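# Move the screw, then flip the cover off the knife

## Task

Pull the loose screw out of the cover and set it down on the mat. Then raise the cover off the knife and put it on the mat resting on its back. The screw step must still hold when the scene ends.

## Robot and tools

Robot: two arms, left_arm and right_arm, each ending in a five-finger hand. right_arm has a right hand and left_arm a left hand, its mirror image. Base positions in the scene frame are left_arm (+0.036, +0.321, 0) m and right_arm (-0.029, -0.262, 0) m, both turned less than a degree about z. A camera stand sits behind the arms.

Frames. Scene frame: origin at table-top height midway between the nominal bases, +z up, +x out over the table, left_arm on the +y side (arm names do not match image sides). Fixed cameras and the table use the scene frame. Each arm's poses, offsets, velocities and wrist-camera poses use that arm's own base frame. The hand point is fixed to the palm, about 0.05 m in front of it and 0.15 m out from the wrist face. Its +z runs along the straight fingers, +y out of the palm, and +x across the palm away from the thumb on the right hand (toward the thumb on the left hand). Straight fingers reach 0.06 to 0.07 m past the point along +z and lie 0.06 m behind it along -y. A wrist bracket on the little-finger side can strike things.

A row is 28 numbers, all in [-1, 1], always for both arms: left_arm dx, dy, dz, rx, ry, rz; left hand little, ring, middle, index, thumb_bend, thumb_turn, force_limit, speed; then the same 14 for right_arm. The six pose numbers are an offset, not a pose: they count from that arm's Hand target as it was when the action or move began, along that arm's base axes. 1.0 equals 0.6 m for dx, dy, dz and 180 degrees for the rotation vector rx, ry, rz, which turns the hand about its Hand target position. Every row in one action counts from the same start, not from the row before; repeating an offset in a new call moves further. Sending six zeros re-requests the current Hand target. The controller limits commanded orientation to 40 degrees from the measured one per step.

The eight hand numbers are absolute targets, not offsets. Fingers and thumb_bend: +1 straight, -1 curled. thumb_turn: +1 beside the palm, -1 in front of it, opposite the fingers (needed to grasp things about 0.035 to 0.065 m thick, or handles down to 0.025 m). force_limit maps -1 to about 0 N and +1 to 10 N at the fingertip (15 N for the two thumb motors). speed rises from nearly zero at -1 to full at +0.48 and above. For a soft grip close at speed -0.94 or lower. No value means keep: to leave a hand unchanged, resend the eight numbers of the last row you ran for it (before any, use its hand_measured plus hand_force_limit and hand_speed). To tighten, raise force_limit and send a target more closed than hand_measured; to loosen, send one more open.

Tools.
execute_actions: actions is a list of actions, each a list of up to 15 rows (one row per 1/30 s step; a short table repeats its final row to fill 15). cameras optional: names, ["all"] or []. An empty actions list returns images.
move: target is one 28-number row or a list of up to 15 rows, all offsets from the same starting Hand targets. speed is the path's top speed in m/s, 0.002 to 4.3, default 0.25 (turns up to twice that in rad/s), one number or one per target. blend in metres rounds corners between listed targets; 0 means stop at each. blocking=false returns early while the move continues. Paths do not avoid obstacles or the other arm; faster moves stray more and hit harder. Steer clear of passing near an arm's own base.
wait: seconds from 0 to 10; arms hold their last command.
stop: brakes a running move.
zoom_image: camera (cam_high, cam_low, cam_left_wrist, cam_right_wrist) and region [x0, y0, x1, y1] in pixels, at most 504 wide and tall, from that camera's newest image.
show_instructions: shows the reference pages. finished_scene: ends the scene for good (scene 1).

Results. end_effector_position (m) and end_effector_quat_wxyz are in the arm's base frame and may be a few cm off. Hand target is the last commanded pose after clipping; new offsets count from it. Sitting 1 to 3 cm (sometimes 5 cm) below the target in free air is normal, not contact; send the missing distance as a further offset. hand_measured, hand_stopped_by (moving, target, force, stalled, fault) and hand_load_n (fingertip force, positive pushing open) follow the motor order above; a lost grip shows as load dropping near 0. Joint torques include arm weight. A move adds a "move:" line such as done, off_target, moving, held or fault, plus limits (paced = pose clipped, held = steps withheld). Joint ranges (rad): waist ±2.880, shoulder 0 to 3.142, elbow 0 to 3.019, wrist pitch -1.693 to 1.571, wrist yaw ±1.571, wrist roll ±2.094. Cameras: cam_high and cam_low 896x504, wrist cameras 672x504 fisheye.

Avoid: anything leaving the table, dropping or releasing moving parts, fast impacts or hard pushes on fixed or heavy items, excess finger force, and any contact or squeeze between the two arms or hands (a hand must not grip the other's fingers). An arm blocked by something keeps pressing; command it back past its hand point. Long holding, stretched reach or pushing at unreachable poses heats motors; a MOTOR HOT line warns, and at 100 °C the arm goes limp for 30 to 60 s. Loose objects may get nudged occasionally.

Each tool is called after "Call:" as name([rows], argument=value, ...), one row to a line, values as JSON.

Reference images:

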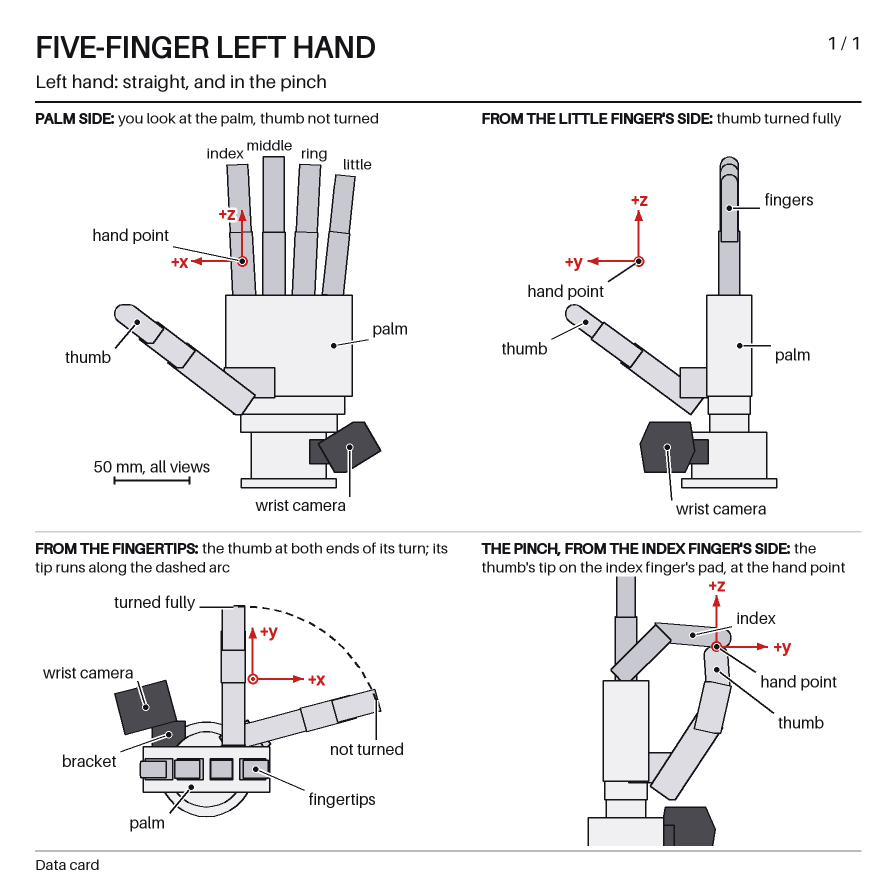

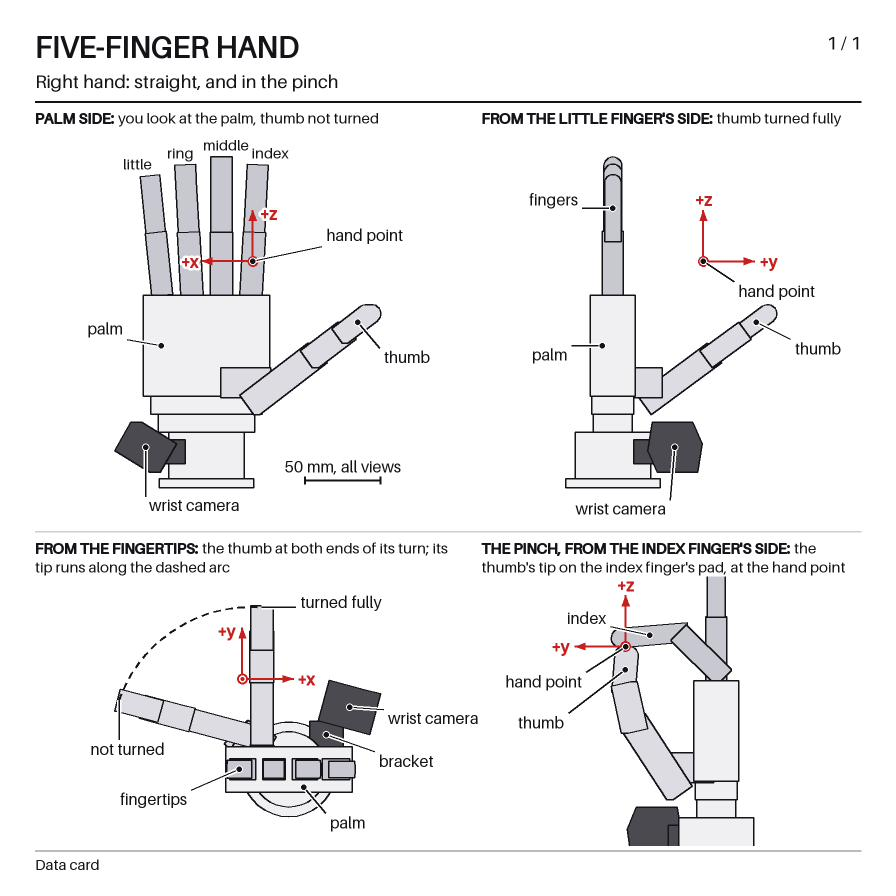

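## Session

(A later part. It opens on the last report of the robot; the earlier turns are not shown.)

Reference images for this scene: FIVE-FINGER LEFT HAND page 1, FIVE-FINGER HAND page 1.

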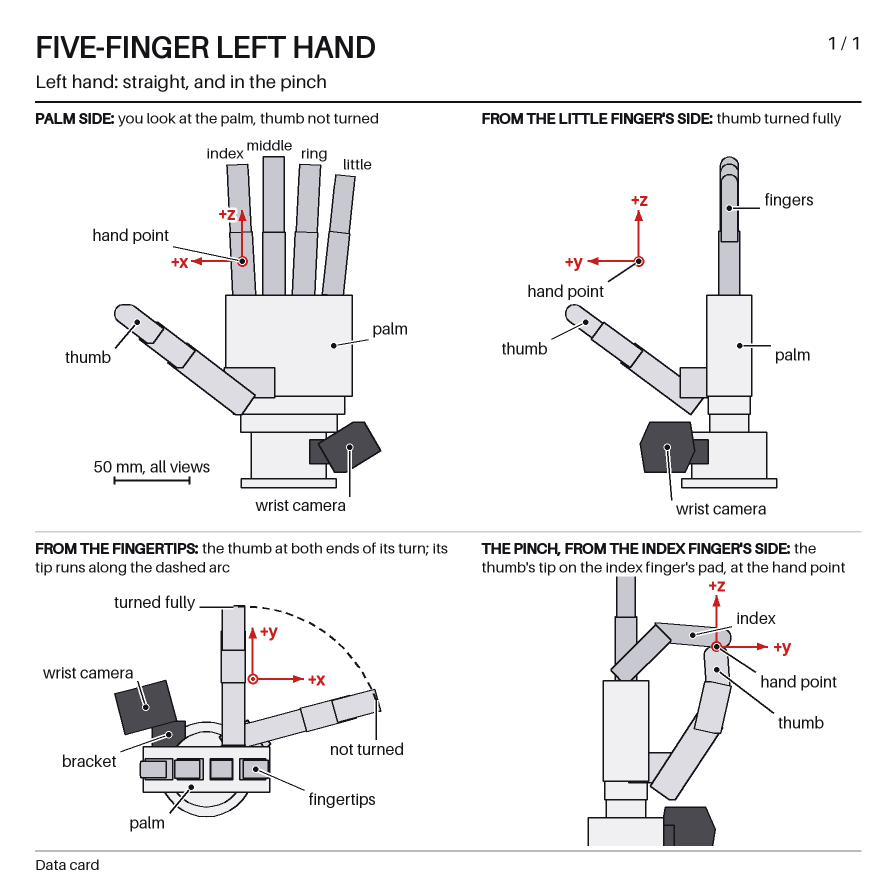

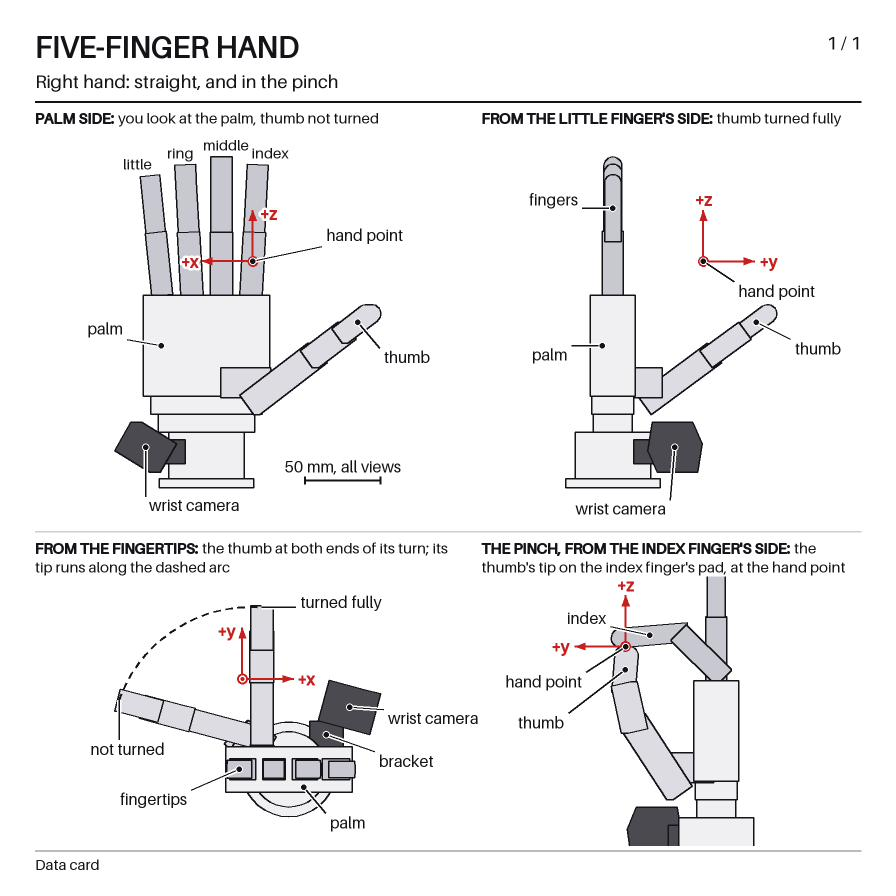

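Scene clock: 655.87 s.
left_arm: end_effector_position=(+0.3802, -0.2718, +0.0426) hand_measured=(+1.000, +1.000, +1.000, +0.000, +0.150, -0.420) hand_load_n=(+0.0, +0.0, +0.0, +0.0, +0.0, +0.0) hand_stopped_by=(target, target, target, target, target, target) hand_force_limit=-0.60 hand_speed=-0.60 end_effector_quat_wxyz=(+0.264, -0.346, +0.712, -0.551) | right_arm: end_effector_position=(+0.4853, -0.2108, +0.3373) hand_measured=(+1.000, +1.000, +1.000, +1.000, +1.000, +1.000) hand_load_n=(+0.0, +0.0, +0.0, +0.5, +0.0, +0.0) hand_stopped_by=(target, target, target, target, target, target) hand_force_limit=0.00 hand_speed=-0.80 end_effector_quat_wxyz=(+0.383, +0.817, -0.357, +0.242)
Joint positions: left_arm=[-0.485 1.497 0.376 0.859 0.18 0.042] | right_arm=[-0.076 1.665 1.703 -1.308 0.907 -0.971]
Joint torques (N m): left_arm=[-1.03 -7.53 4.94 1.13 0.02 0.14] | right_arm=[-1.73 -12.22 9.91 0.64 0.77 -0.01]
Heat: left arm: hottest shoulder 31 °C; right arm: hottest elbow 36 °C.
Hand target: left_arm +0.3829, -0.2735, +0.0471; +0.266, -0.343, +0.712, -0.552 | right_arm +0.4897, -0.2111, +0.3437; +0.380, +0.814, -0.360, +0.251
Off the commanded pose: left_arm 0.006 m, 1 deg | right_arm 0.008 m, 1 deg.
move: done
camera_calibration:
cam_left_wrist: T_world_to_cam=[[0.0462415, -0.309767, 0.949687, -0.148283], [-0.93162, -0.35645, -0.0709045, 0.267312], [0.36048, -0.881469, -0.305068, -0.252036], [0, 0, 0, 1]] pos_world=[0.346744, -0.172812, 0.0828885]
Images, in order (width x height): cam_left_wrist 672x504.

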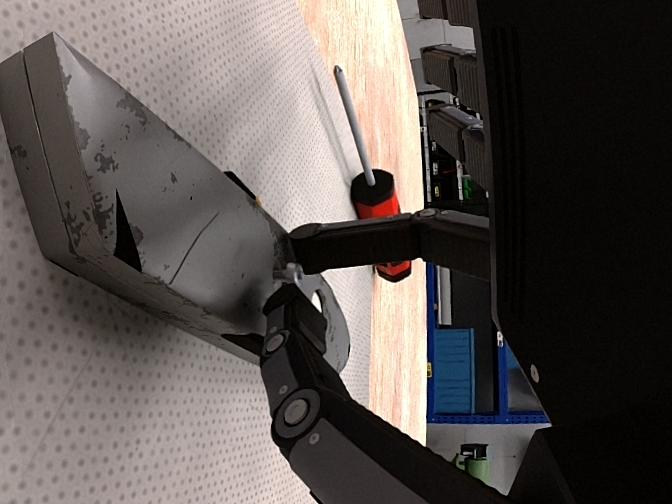

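Call:
move([
  [0.0452, -0.0275, 0.0467, 0, 0, 0, 1, 1, 1, 0.0, 0.15, -0.42, -0.5, -0.4, 0, 0, 0, 0, 0, 0, 1, 1, 1, 1, 1, 1, 0, -0.8],
  [0.0083, -0.0028, 0.0062, 0, 0, 0, 1, 1, 1, 0.0, 0.15, -0.42, -0.5, -0.4, 0, 0, 0, 0, 0, 0, 1, 1, 1, 1, 1, 1, 0, -0.8],
], speed=0.07, cameras=["cam_left_wrist", "cam_low"])

Call:
zoom_image(camera="cam_left_wrist", region=[230, 210, 350, 320])

Call:
zoom_image(camera="cam_low", region=[480, 235, 530, 275])

Scene clock: 679.83 s.
left_arm: end_effector_position=(+0.3851, -0.2745, +0.0495) hand_measured=(+1.000, +1.000, +1.000, +0.000, +0.150, -0.420) hand_load_n=(+0.0, -0.5, +0.0, +0.0, +0.0, +0.0) hand_stopped_by=(target, target, target, target, target, target) hand_force_limit=-0.50 hand_speed=-0.40 end_effector_quat_wxyz=(+0.262, -0.348, +0.714, -0.548) | right_arm: end_effector_position=(+0.4853, -0.2108, +0.3373) hand_measured=(+1.000, +1.000, +1.000, +1.000, +1.000, +1.000) hand_load_n=(+0.0, +0.0, +0.0, +0.0, +0.0, +0.0) hand_stopped_by=(target, target, target, target, target, target) hand_force_limit=0.00 hand_speed=-0.80 end_effector_quat_wxyz=(+0.383, +0.817, -0.357, +0.242)
Joint positions: left_arm=[-0.485 1.473 0.399 0.804 0.181 0.042] | right_arm=[-0.076 1.665 1.703 -1.308 0.907 -0.971]
Joint torques (N m): left_arm=[-0.79 -6.01 4.74 2.47 0.1 0.15] | right_arm=[-1.79 -12.34 9.84 0.64 0.77 -0.02]
Heat: left arm: hottest shoulder 31 °C; right arm: hottest elbow 37 °C.
Hand target: left_arm +0.3879, -0.2752, +0.0509; +0.266, -0.343, +0.712, -0.552 | right_arm +0.4897, -0.2111, +0.3437; +0.380, +0.814, -0.360, +0.251
Off the commanded pose: left_arm 0.003 m, 1 deg | right_arm 0.008 m, 1 deg.
move: done
camera_calibration:
cam_left_wrist: T_world_to_cam=[[0.0531753, -0.313389, 0.948135, -0.159573], [-0.932276, -0.355801, -0.0653178, 0.271586], [0.357817, -0.88045, -0.311085, -0.252517], [0, 0, 0, 1]] pos_world=[0.352034, -0.175707, 0.090482]
Images, in order (width x height): cam_low 896x504, cam_left_wrist 672x504.

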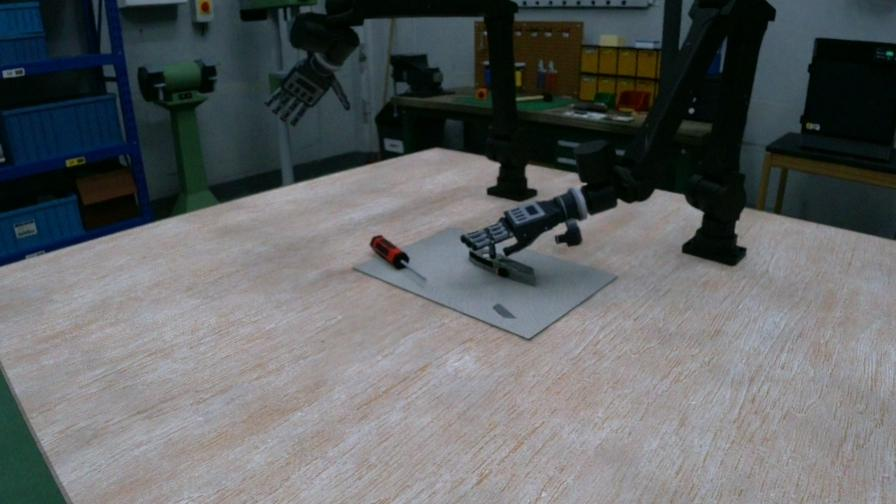

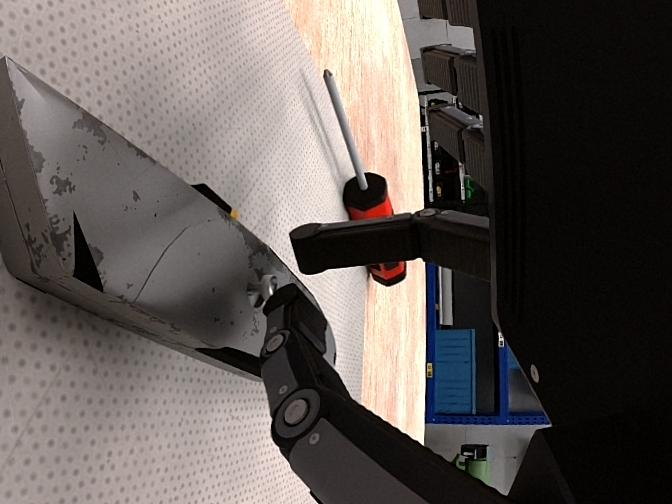

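Scaled by 4.200 from the camera's 672x504 image, which has a finer 960x720 frame.

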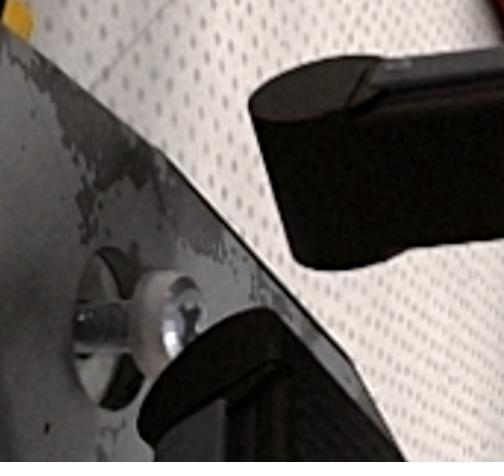

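Scaled by 10.080 from the camera's 896x504 image, which has a finer 1280x720 frame.

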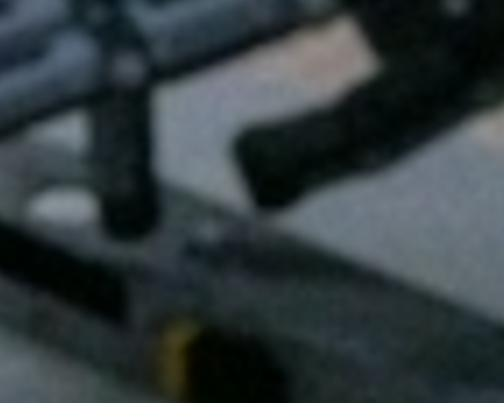

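Call:
move(target=[-0.0015, -0.001, -0.008, 0, 0, 0, 1, 1, 1, 0.0, 0.15, -0.42, -0.5, -0.4, 0, 0, 0, 0, 0, 0, 1, 1, 1, 1, 1, 1, 0, -0.8], speed=0.03, cameras=["cam_left_wrist", "cam_low"])

Call:
zoom_image(camera="cam_left_wrist", region=[230, 210, 350, 320])

Call:
zoom_image(camera="cam_low", region=[480, 235, 530, 275])

Scene clock: 685.20 s.
left_arm: end_effector_position=(+0.3850, -0.2745, +0.0454) hand_measured=(+1.000, +1.000, +1.000, +0.000, +0.150, -0.420) hand_load_n=(+0.0, +0.0, +0.0, +0.0, +0.0, +0.0) hand_stopped_by=(target, target, target, target, target, target) hand_force_limit=-0.50 hand_speed=-0.40 end_effector_quat_wxyz=(+0.262, -0.347, +0.714, -0.549) | right_arm: end_effector_position=(+0.4853, -0.2108, +0.3373) hand_measured=(+1.000, +1.000, +1.000, +1.000, +1.000, +1.000) hand_load_n=(-0.5, +0.0, +0.0, +0.0, +0.0, +0.0) hand_stopped_by=(target, target, target, target, target, target) hand_force_limit=0.00 hand_speed=-0.80 end_effector_quat_wxyz=(+0.383, +0.817, -0.357, +0.242)
Joint positions: left_arm=[-0.485 1.491 0.395 0.827 0.181 0.042] | right_arm=[-0.076 1.665 1.703 -1.308 0.907 -0.971]
Joint torques (N m): left_arm=[-1.08 -6.01 4.56 2.17 -0.02 0.14] | right_arm=[-1.61 -12.16 9.88 0.59 0.78 -0.03]
Heat: left arm: hottest shoulder 31 °C; right arm: hottest elbow 37 °C.
Hand target: left_arm +0.3870, -0.2757, +0.0461; +0.266, -0.343, +0.712, -0.552 | right_arm +0.4897, -0.2111, +0.3437; +0.380, +0.814, -0.360, +0.251
Off the commanded pose: left_arm 0.002 m, 1 deg | right_arm 0.008 m, 1 deg.
move: done
camera_calibration:
cam_left_wrist: T_world_to_cam=[[0.0518964, -0.312726, 0.948425, -0.155014], [-0.932188, -0.355846, -0.0663259, 0.271304], [0.358235, -0.880668, -0.309987, -0.253981], [0, 0, 0, 1]] pos_world=[0.351936, -0.175608, 0.0862832]
Images, in order (width x height): cam_low 896x504, cam_left_wrist 672x504.

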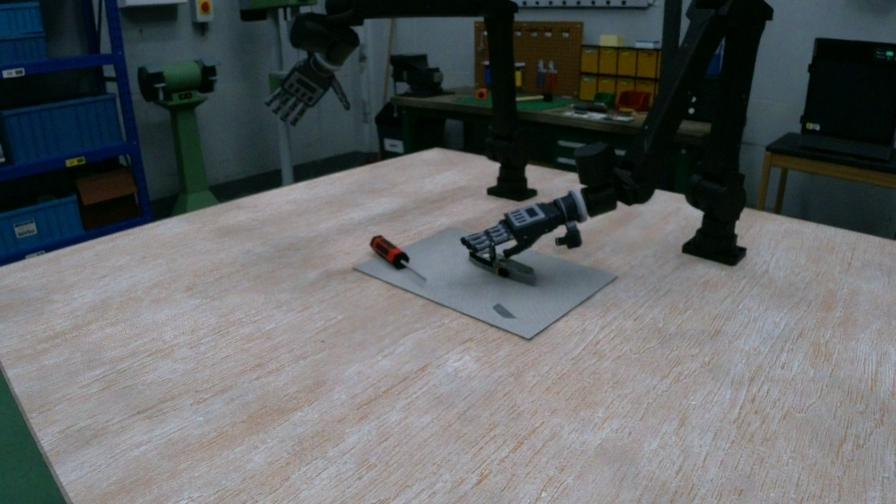

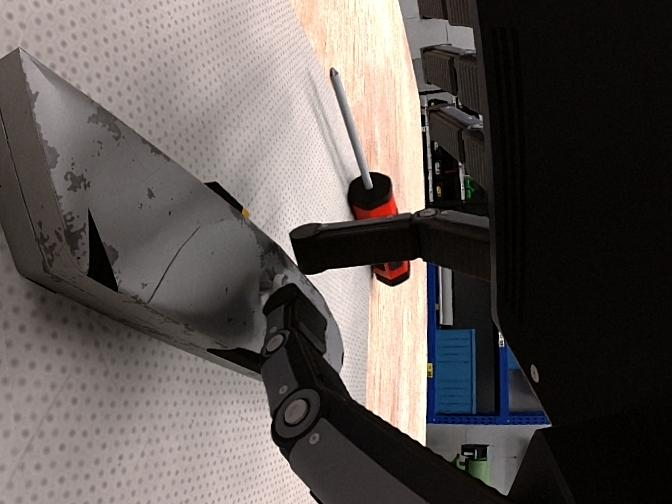

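Scaled by 4.200 from the camera's 672x504 image, which has a finer 960x720 frame.

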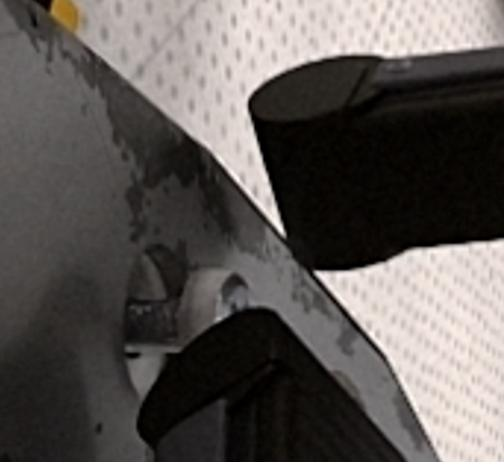

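Scaled by 10.080 from the camera's 896x504 image, which has a finer 1280x720 frame.

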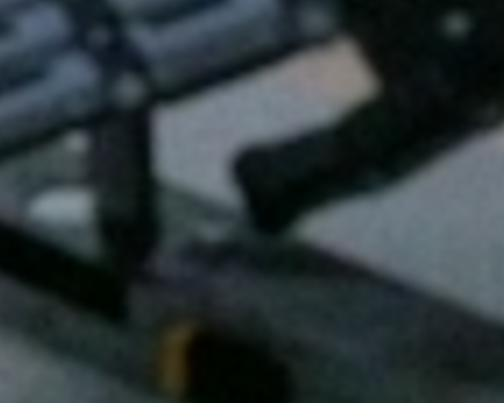

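Call:
move(target=[-0.0008, 0, -0.0042, 0, 0, 0, 1, 1, 1, 0.0, 0.15, -0.42, -0.5, -0.4, 0, 0, 0, 0, 0, 0, 1, 1, 1, 1, 1, 1, 0, -0.8], speed=0.03, cameras=["cam_left_wrist", "cam_low"])

Call:
zoom_image(camera="cam_left_wrist", region=[230, 210, 350, 320])

Call:
zoom_image(camera="cam_low", region=[480, 235, 530, 275])

Scene clock: 694.53 s.
left_arm: end_effector_position=(+0.3857, -0.2748, +0.0439) hand_measured=(+1.000, +1.000, +1.000, +0.000, +0.150, -0.420) hand_load_n=(+0.0, +0.0, +0.0, +0.0, +0.0, +0.5) hand_stopped_by=(target, target, target, target, target, target) hand_force_limit=-0.50 hand_speed=-0.40 end_effector_quat_wxyz=(+0.263, -0.347, +0.713, -0.549) | right_arm: end_effector_position=(+0.4853, -0.2108, +0.3373) hand_measured=(+1.000, +1.000, +1.000, +1.000, +1.000, +1.000) hand_load_n=(+0.0, +0.0, +0.0, +0.0, +0.0, +0.0) hand_stopped_by=(target, target, target, target, target, target) hand_force_limit=0.00 hand_speed=-0.80 end_effector_quat_wxyz=(+0.383, +0.817, -0.357, +0.242)
Joint positions: left_arm=[-0.485 1.501 0.395 0.84 0.181 0.042] | right_arm=[-0.076 1.665 1.703 -1.308 0.907 -0.971]
Joint torques (N m): left_arm=[-1.08 -6.07 4.34 2.35 -0.04 0.15] | right_arm=[-1.49 -12.4 9.88 0.64 0.76 -0.02]
Heat: left arm: hottest shoulder 31 °C; right arm: hottest elbow 37 °C.
Hand target: left_arm +0.3865, -0.2758, +0.0437; +0.266, -0.343, +0.712, -0.552 | right_arm +0.4897, -0.2111, +0.3437; +0.380, +0.814, -0.360, +0.251
Off the commanded pose: left_arm 0.001 m, 1 deg | right_arm 0.008 m, 1 deg.
move: done
camera_calibration:
cam_left_wrist: T_world_to_cam=[[0.0497296, -0.311548, 0.948928, -0.152596], [-0.932033, -0.355933, -0.0680142, 0.271625], [0.358944, -0.88105, -0.308074, -0.255432], [0, 0, 0, 1]] pos_world=[0.352438, -0.175909, 0.0845853]
Images, in order (width x height): cam_low 896x504, cam_left_wrist 672x504.

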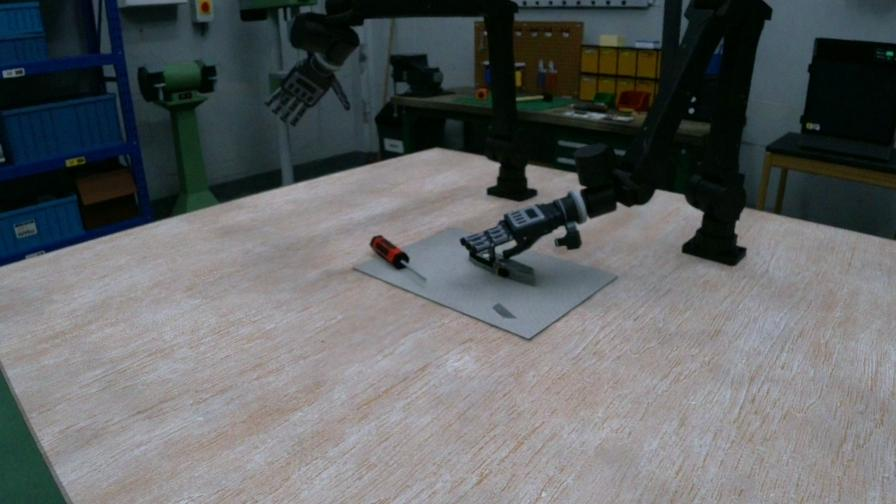

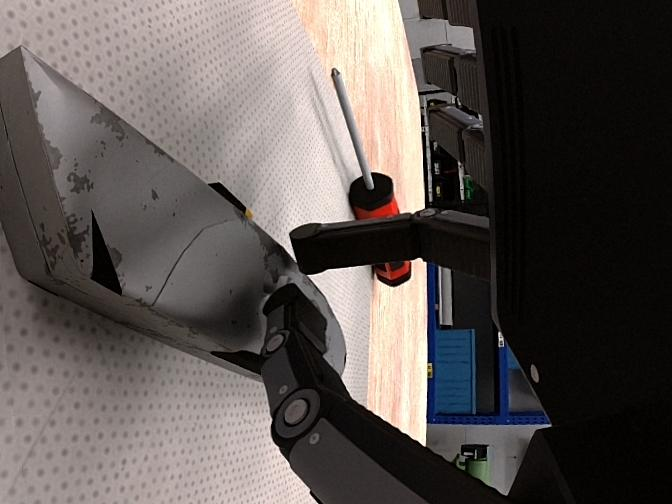

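Scaled by 4.200 from the camera's 672x504 image, which has a finer 960x720 frame.

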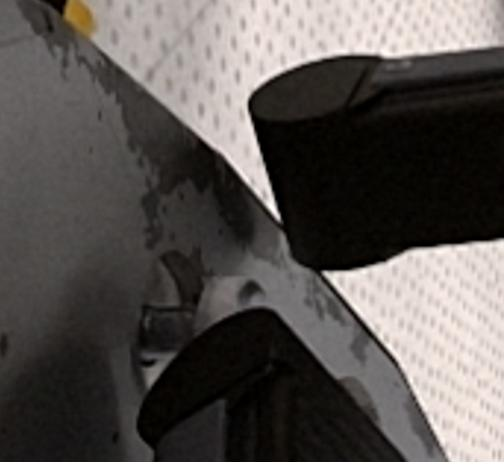

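Scaled by 10.080 from the camera's 896x504 image, which has a finer 1280x720 frame.

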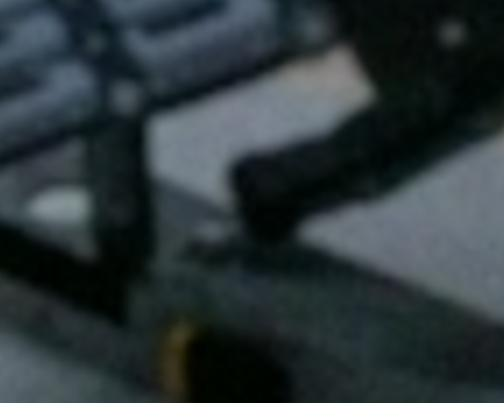

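Call:
execute_actions([
  [[0,0,0,0,0,0,1,1,1,-0.3,0.15,-0.42,-0.6,-0.94,0,0,0,0,0,0,1,1,1,1,1,1,0,-0.8]],
], cameras=["cam_left_wrist", "cam_low"])

Call:
zoom_image(camera="cam_left_wrist", region=[230, 210, 350, 320])

Call:
zoom_image(camera="cam_low", region=[480, 235, 530, 275])

Scene clock: 700.60 s.
left_arm: end_effector_position=(+0.3870, -0.2755, +0.0467) hand_measured=(+1.000, +1.000, +1.000, -0.242, +0.150, -0.420) hand_load_n=(+0.0, +0.0, +0.0, +2.0, +0.0, +0.0) hand_stopped_by=(target, target, target, force, target, target) hand_force_limit=-0.60 hand_speed=-0.94 end_effector_quat_wxyz=(+0.265, -0.345, +0.710, -0.553) | right_arm: end_effector_position=(+0.4853, -0.2108, +0.3373) hand_measured=(+1.000, +1.000, +1.000, +1.000, +1.000, +1.000) hand_load_n=(+0.0, +0.0, +0.0, +0.0, +0.0, +0.0) hand_stopped_by=(target, target, target, target, target, target) hand_force_limit=0.00 hand_speed=-0.80 end_effector_quat_wxyz=(+0.383, +0.817, -0.357, +0.242)
Joint positions: left_arm=[-0.485 1.501 0.395 0.852 0.181 0.042] | right_arm=[-0.076 1.665 1.703 -1.308 0.907 -0.971]
Joint torques (N m): left_arm=[-1.08 -6.12 4.36 1.92 -0.05 0.14] | right_arm=[-1.61 -12.28 9.84 0.62 0.77 -0.03]
Heat: left arm: hottest shoulder 31 °C; right arm: hottest elbow 37 °C.
Hand target: left_arm +0.3865, -0.2758, +0.0437; +0.266, -0.343, +0.712, -0.552 | right_arm +0.4897, -0.2111, +0.3437; +0.380, +0.814, -0.360, +0.251
Off the commanded pose: left_arm 0.003 m, 0 deg | right_arm 0.008 m, 1 deg.
camera_calibration:
cam_left_wrist: T_world_to_cam=[[0.0397386, -0.306354, 0.951088, -0.150256], [-0.931273, -0.356334, -0.0758676, 0.272758], [0.362147, -0.882708, -0.299459, -0.257817], [0, 0, 0, 1]] pos_world=[0.353351, -0.176416, 0.0863947]
Images, in order (width x height): cam_low 896x504, cam_left_wrist 672x504.

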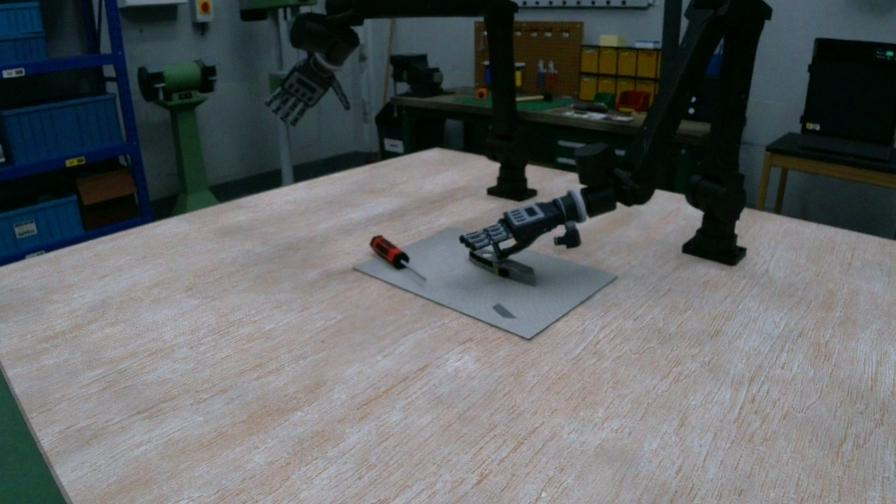

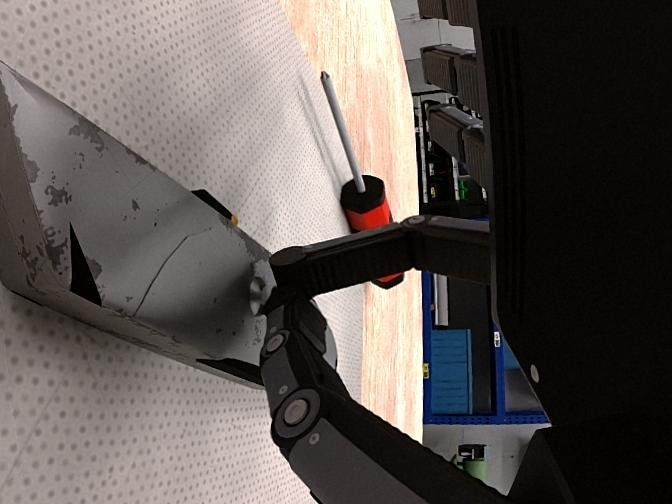

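Scaled by 4.200 from the camera's 672x504 image, which has a finer 960x720 frame.

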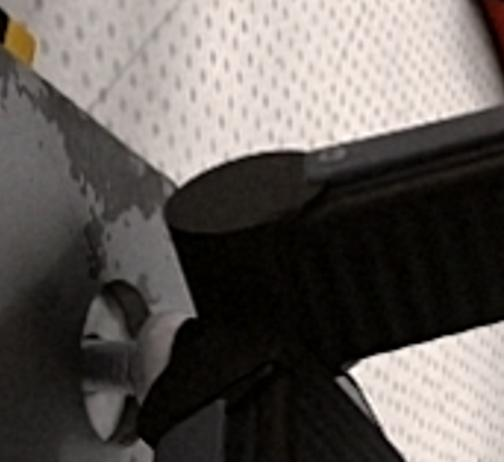

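Scaled by 10.080 from the camera's 896x504 image, which has a finer 1280x720 frame.

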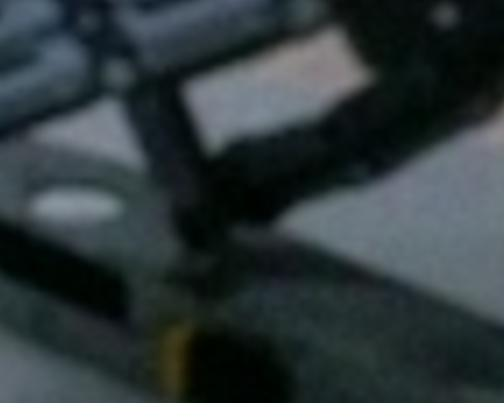

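Call:
move([
  [0.0, 0.0, 0.015, 0, 0, 0, 1, 1, 1, 0.0, 0.15, -0.42, -0.5, -0.6, 0, 0, 0, 0, 0, 0, 1, 1, 1, 1, 1, 1, 0, -0.8],
  [0.0383, -0.0247, 0.05, 0, 0, 0, 1, 1, 1, 0.0, 0.25, -0.42, -0.5, -0.4, 0, 0, 0, 0, 0, 0, 1, 1, 1, 1, 1, 1, 0, -0.8],
  [0.0022, 0.001, 0.0117, 0, 0, 0, 1, 1, 1, 0.0, 0.25, -0.42, -0.5, -0.4, 0, 0, 0, 0, 0, 0, 1, 1, 1, 1, 1, 1, 0, -0.8],
], speed=0.07, cameras=["cam_left_wrist", "cam_low"])

Call:
zoom_image(camera="cam_left_wrist", region=[230, 210, 350, 320])

Call:
zoom_image(camera="cam_low", region=[480, 235, 530, 275])

Scene clock: 736.90 s.
left_arm: end_effector_position=(+0.3851, -0.2745, +0.0494) hand_measured=(+1.000, +1.000, +1.000, +0.000, +0.250, -0.420) hand_load_n=(+0.0, +0.0, +0.0, +0.0, +0.0, +0.0) hand_stopped_by=(target, target, target, target, target, target) hand_force_limit=-0.50 hand_speed=-0.40 end_effector_quat_wxyz=(+0.262, -0.348, +0.714, -0.548) | right_arm: end_effector_position=(+0.4853, -0.2108, +0.3373) hand_measured=(+1.000, +1.000, +1.000, +1.000, +1.000, +1.000) hand_load_n=(+0.0, +0.5, +0.0, +0.0, +0.0, +0.0) hand_stopped_by=(target, target, target, target, target, target) hand_force_limit=0.00 hand_speed=-0.80 end_effector_quat_wxyz=(+0.383, +0.817, -0.357, +0.242)
Joint positions: left_arm=[-0.485 1.474 0.398 0.806 0.181 0.042] | right_arm=[-0.076 1.665 1.703 -1.308 0.907 -0.971]
Joint torques (N m): left_arm=[-0.79 -6.01 4.72 2.29 0.1 0.16] | right_arm=[-1.67 -12.28 9.85 0.66 0.76 -0.03]
Heat: left arm: hottest shoulder 30 °C; right arm: hottest elbow 37 °C.
Hand target: left_arm +0.3878, -0.2751, +0.0506; +0.266, -0.343, +0.712, -0.552 | right_arm +0.4897, -0.2111, +0.3437; +0.380, +0.814, -0.360, +0.251
Off the commanded pose: left_arm 0.003 m, 1 deg | right_arm 0.008 m, 1 deg.
move: done; target 2's new numbers were sent with left_arm's hand 0.024 m and 2 deg from that target
camera_calibration:
cam_left_wrist: T_world_to_cam=[[0.0528961, -0.313199, 0.948213, -0.15926], [-0.932245, -0.355843, -0.0655314, 0.271575], [0.357939, -0.880501, -0.310801, -0.252657], [0, 0, 0, 1]] pos_world=[0.352034, -0.175707, 0.0902824]
Images, in order (width x height): cam_low 896x504, cam_left_wrist 672x504.

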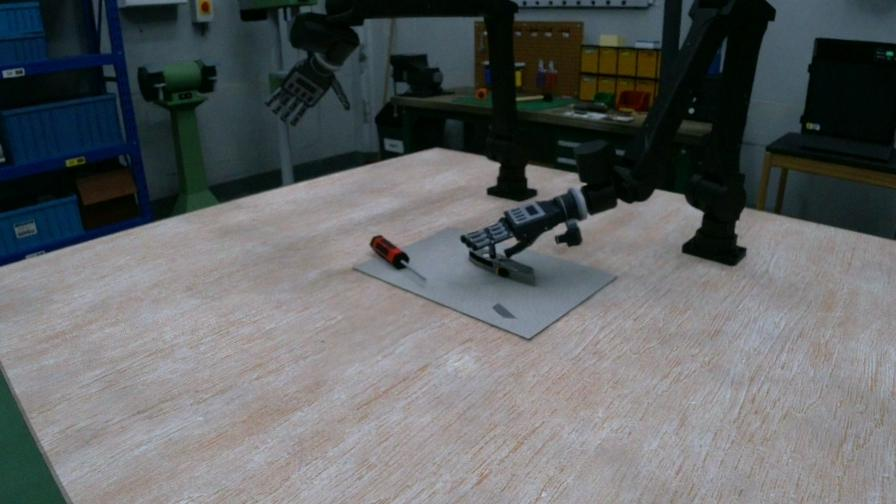

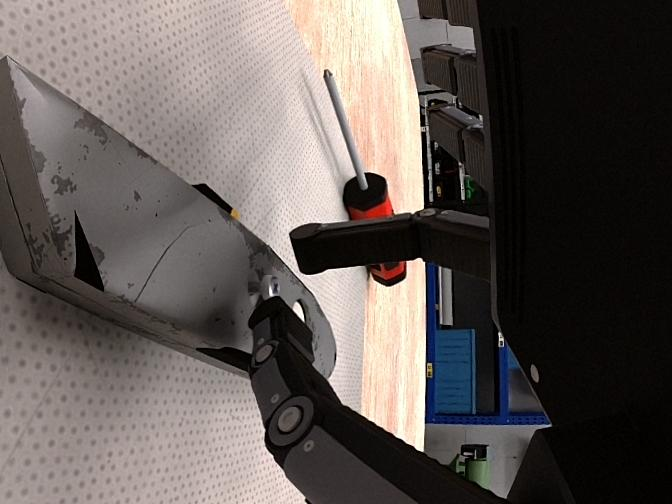

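Scaled by 4.200 from the camera's 672x504 image, which has a finer 960x720 frame.

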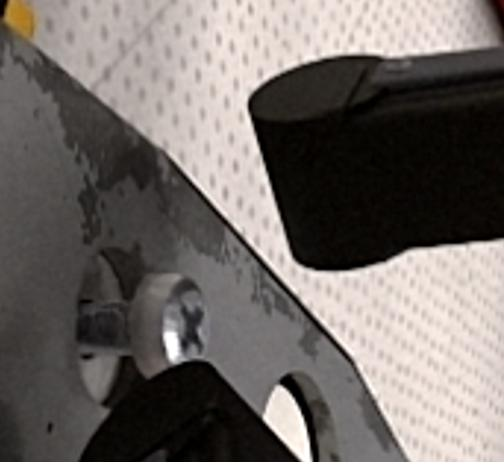

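Scaled by 10.080 from the camera's 896x504 image, which has a finer 1280x720 frame.

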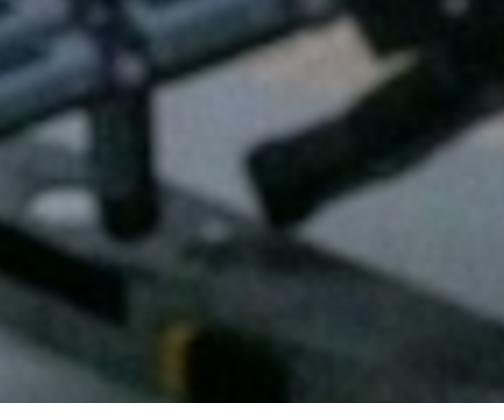

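Call:
move([
  [0.04, -0.028, 0.04, 0, 0, 0, 1, 1, 1, 0.0, 0.25, -0.46, -0.5, -0.4, 0, 0, 0, 0, 0, 0, 1, 1, 1, 1, 1, 1, 0, -0.8],
  [0.0038, -0.003, -0.003, 0, 0, 0, 1, 1, 1, 0.0, 0.25, -0.46, -0.5, -0.4, 0, 0, 0, 0, 0, 0, 1, 1, 1, 1, 1, 1, 0, -0.8],
], speed=0.07, cameras=["cam_left_wrist", "cam_low"])

Call:
zoom_image(camera="cam_left_wrist", region=[230, 210, 350, 320])

Call:
zoom_image(camera="cam_low", region=[480, 235, 530, 275])

Scene clock: 754.40 s.
left_arm: end_effector_position=(+0.3877, -0.2758, +0.0472) hand_measured=(+1.000, +1.000, +1.000, +0.000, +0.250, -0.460) hand_load_n=(+0.0, +0.0, -0.5, +0.0, +0.0, +0.0) hand_stopped_by=(target, target, target, target, target, target) hand_force_limit=-0.50 hand_speed=-0.40 end_effector_quat_wxyz=(+0.262, -0.348, +0.714, -0.548) | right_arm: end_effector_position=(+0.4853, -0.2108, +0.3373) hand_measured=(+1.000, +1.000, +1.000, +1.000, +1.000, +1.000) hand_load_n=(+0.0, +0.0, +0.0, +0.0, +0.0, +0.0) hand_stopped_by=(target, target, target, target, target, target) hand_force_limit=0.00 hand_speed=-0.80 end_effector_quat_wxyz=(+0.383, +0.817, -0.357, +0.242)
Joint positions: left_arm=[-0.486 1.489 0.405 0.813 0.179 0.042] | right_arm=[-0.076 1.665 1.703 -1.308 0.907 -0.971]
Joint torques (N m): left_arm=[-0.91 -6.18 4.7 2.47 0.1 0.15] | right_arm=[-1.61 -12.28 9.91 0.65 0.77 -0.01]
Heat: left arm: hottest shoulder 30 °C; right arm: hottest elbow 37 °C.
Hand target: left_arm +0.3900, -0.2771, +0.0488; +0.266, -0.343, +0.712, -0.552 | right_arm +0.4897, -0.2111, +0.3437; +0.380, +0.814, -0.360, +0.251
Off the commanded pose: left_arm 0.003 m, 1 deg | right_arm 0.008 m, 1 deg.
move: done
camera_calibration:
cam_left_wrist: T_world_to_cam=[[0.0537343, -0.313898, 0.947935, -0.158202], [-0.931897, -0.356792, -0.0653225, 0.272997], [0.358721, -0.879868, -0.311692, -0.255436], [0, 0, 0, 1]] pos_world=[0.354536, -0.177006, 0.0881809]
Images, in order (width x height): cam_low 896x504, cam_left_wrist 672x504.

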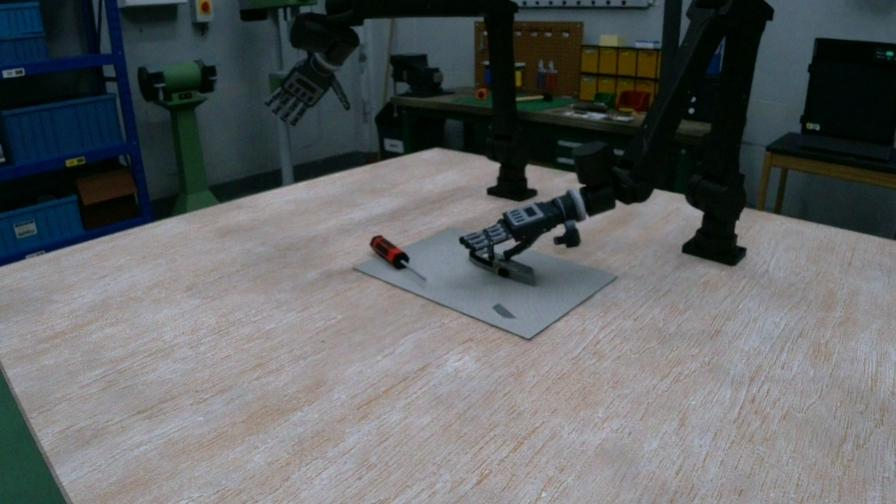

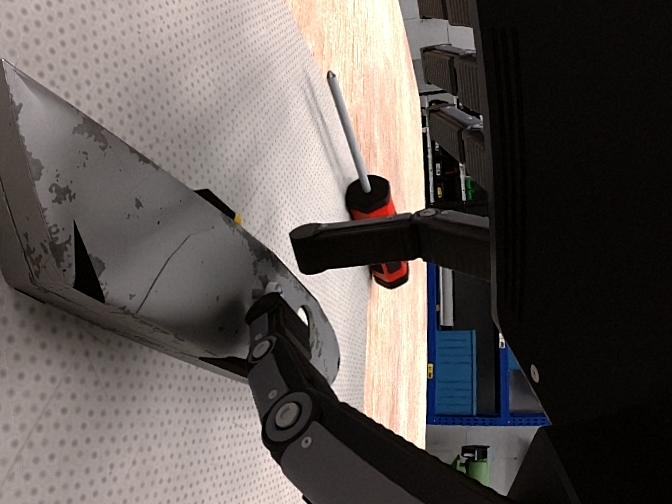

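Scaled by 4.200 from the camera's 672x504 image, which has a finer 960x720 frame.

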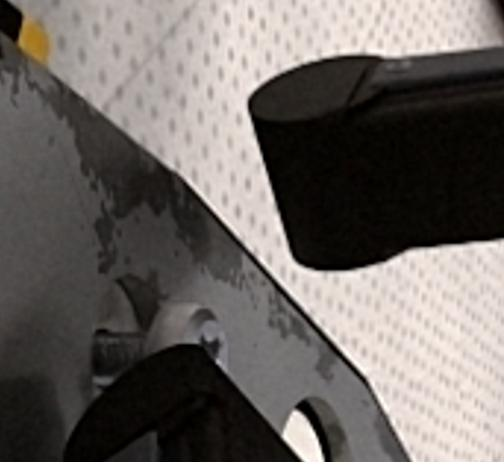

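Scaled by 10.080 from the camera's 896x504 image, which has a finer 1280x720 frame.

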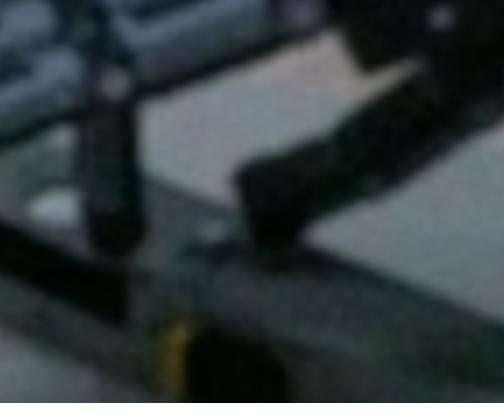

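Call:
move(target=[-0.001, 0, -0.0045, 0, 0, 0, 1, 1, 1, 0.0, 0.25, -0.46, -0.5, -0.4, 0, 0, 0, 0, 0, 0, 1, 1, 1, 1, 1, 1, 0, -0.8], speed=0.03, cameras=["cam_left_wrist", "cam_low"])

Call:
zoom_image(camera="cam_left_wrist", region=[230, 210, 350, 320])

Call:
zoom_image(camera="cam_low", region=[480, 235, 530, 275])

Scene clock: 764.30 s.
left_arm: end_effector_position=(+0.3884, -0.2762, +0.0462) hand_measured=(+1.000, +1.000, +1.000, +0.000, +0.250, -0.460) hand_load_n=(+0.0, +0.0, +0.0, +0.0, -0.5, +0.0) hand_stopped_by=(target, target, target, target, target, target) hand_force_limit=-0.50 hand_speed=-0.40 end_effector_quat_wxyz=(+0.263, -0.347, +0.713, -0.549) | right_arm: end_effector_position=(+0.4853, -0.2108, +0.3373) hand_measured=(+1.000, +1.000, +1.000, +1.000, +1.000, +1.000) hand_load_n=(+0.0, +0.0, +0.0, +0.0, +0.0, +0.0) hand_stopped_by=(target, target, target, target, target, target) hand_force_limit=0.00 hand_speed=-0.80 end_effector_quat_wxyz=(+0.383, +0.817, -0.357, +0.242)
Joint positions: left_arm=[-0.486 1.497 0.405 0.826 0.179 0.042] | right_arm=[-0.076 1.665 1.703 -1.308 0.907 -0.971]
Joint torques (N m): left_arm=[-1.03 -6.12 4.44 2.5 0.07 0.15] | right_arm=[-1.55 -12.22 9.85 0.59 0.77 -0.02]
Heat: left arm: hottest shoulder 30 °C; right arm: hottest elbow 37 °C.
Hand target: left_arm +0.3894, -0.2771, +0.0461; +0.266, -0.343, +0.712, -0.552 | right_arm +0.4897, -0.2111, +0.3437; +0.380, +0.814, -0.360, +0.251
Off the commanded pose: left_arm 0.001 m, 1 deg | right_arm 0.008 m, 1 deg.
move: done
camera_calibration:
cam_left_wrist: T_world_to_cam=[[0.0505373, -0.312164, 0.948683, -0.155723], [-0.931684, -0.356886, -0.0678017, 0.27349], [0.359737, -0.880446, -0.308875, -0.257031], [0, 0, 0, 1]] pos_world=[0.35514, -0.177309, 0.086884]
Images, in order (width x height): cam_low 896x504, cam_left_wrist 672x504.

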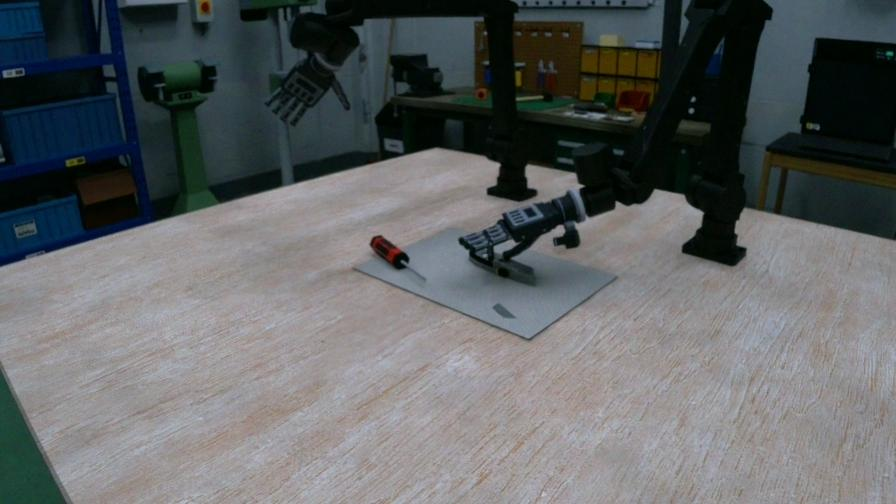

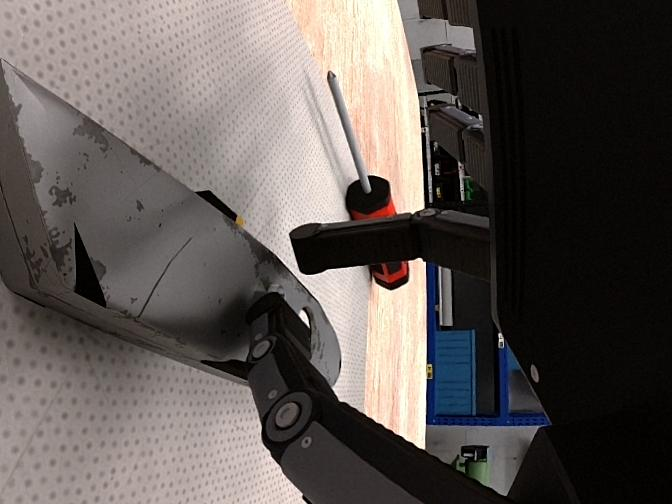

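Scaled by 4.200 from the camera's 672x504 image, which has a finer 960x720 frame.

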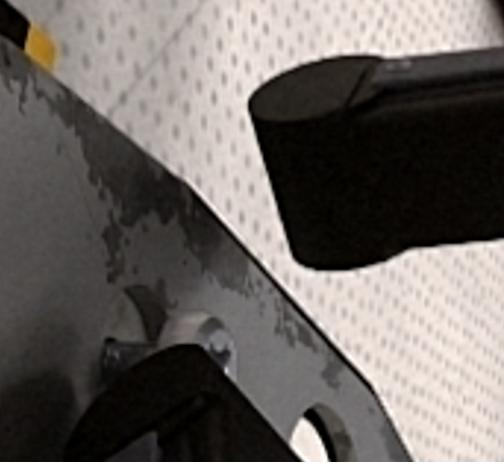

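Scaled by 10.080 from the camera's 896x504 image, which has a finer 1280x720 frame.

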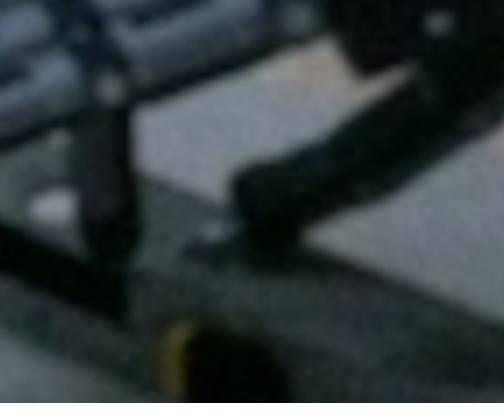

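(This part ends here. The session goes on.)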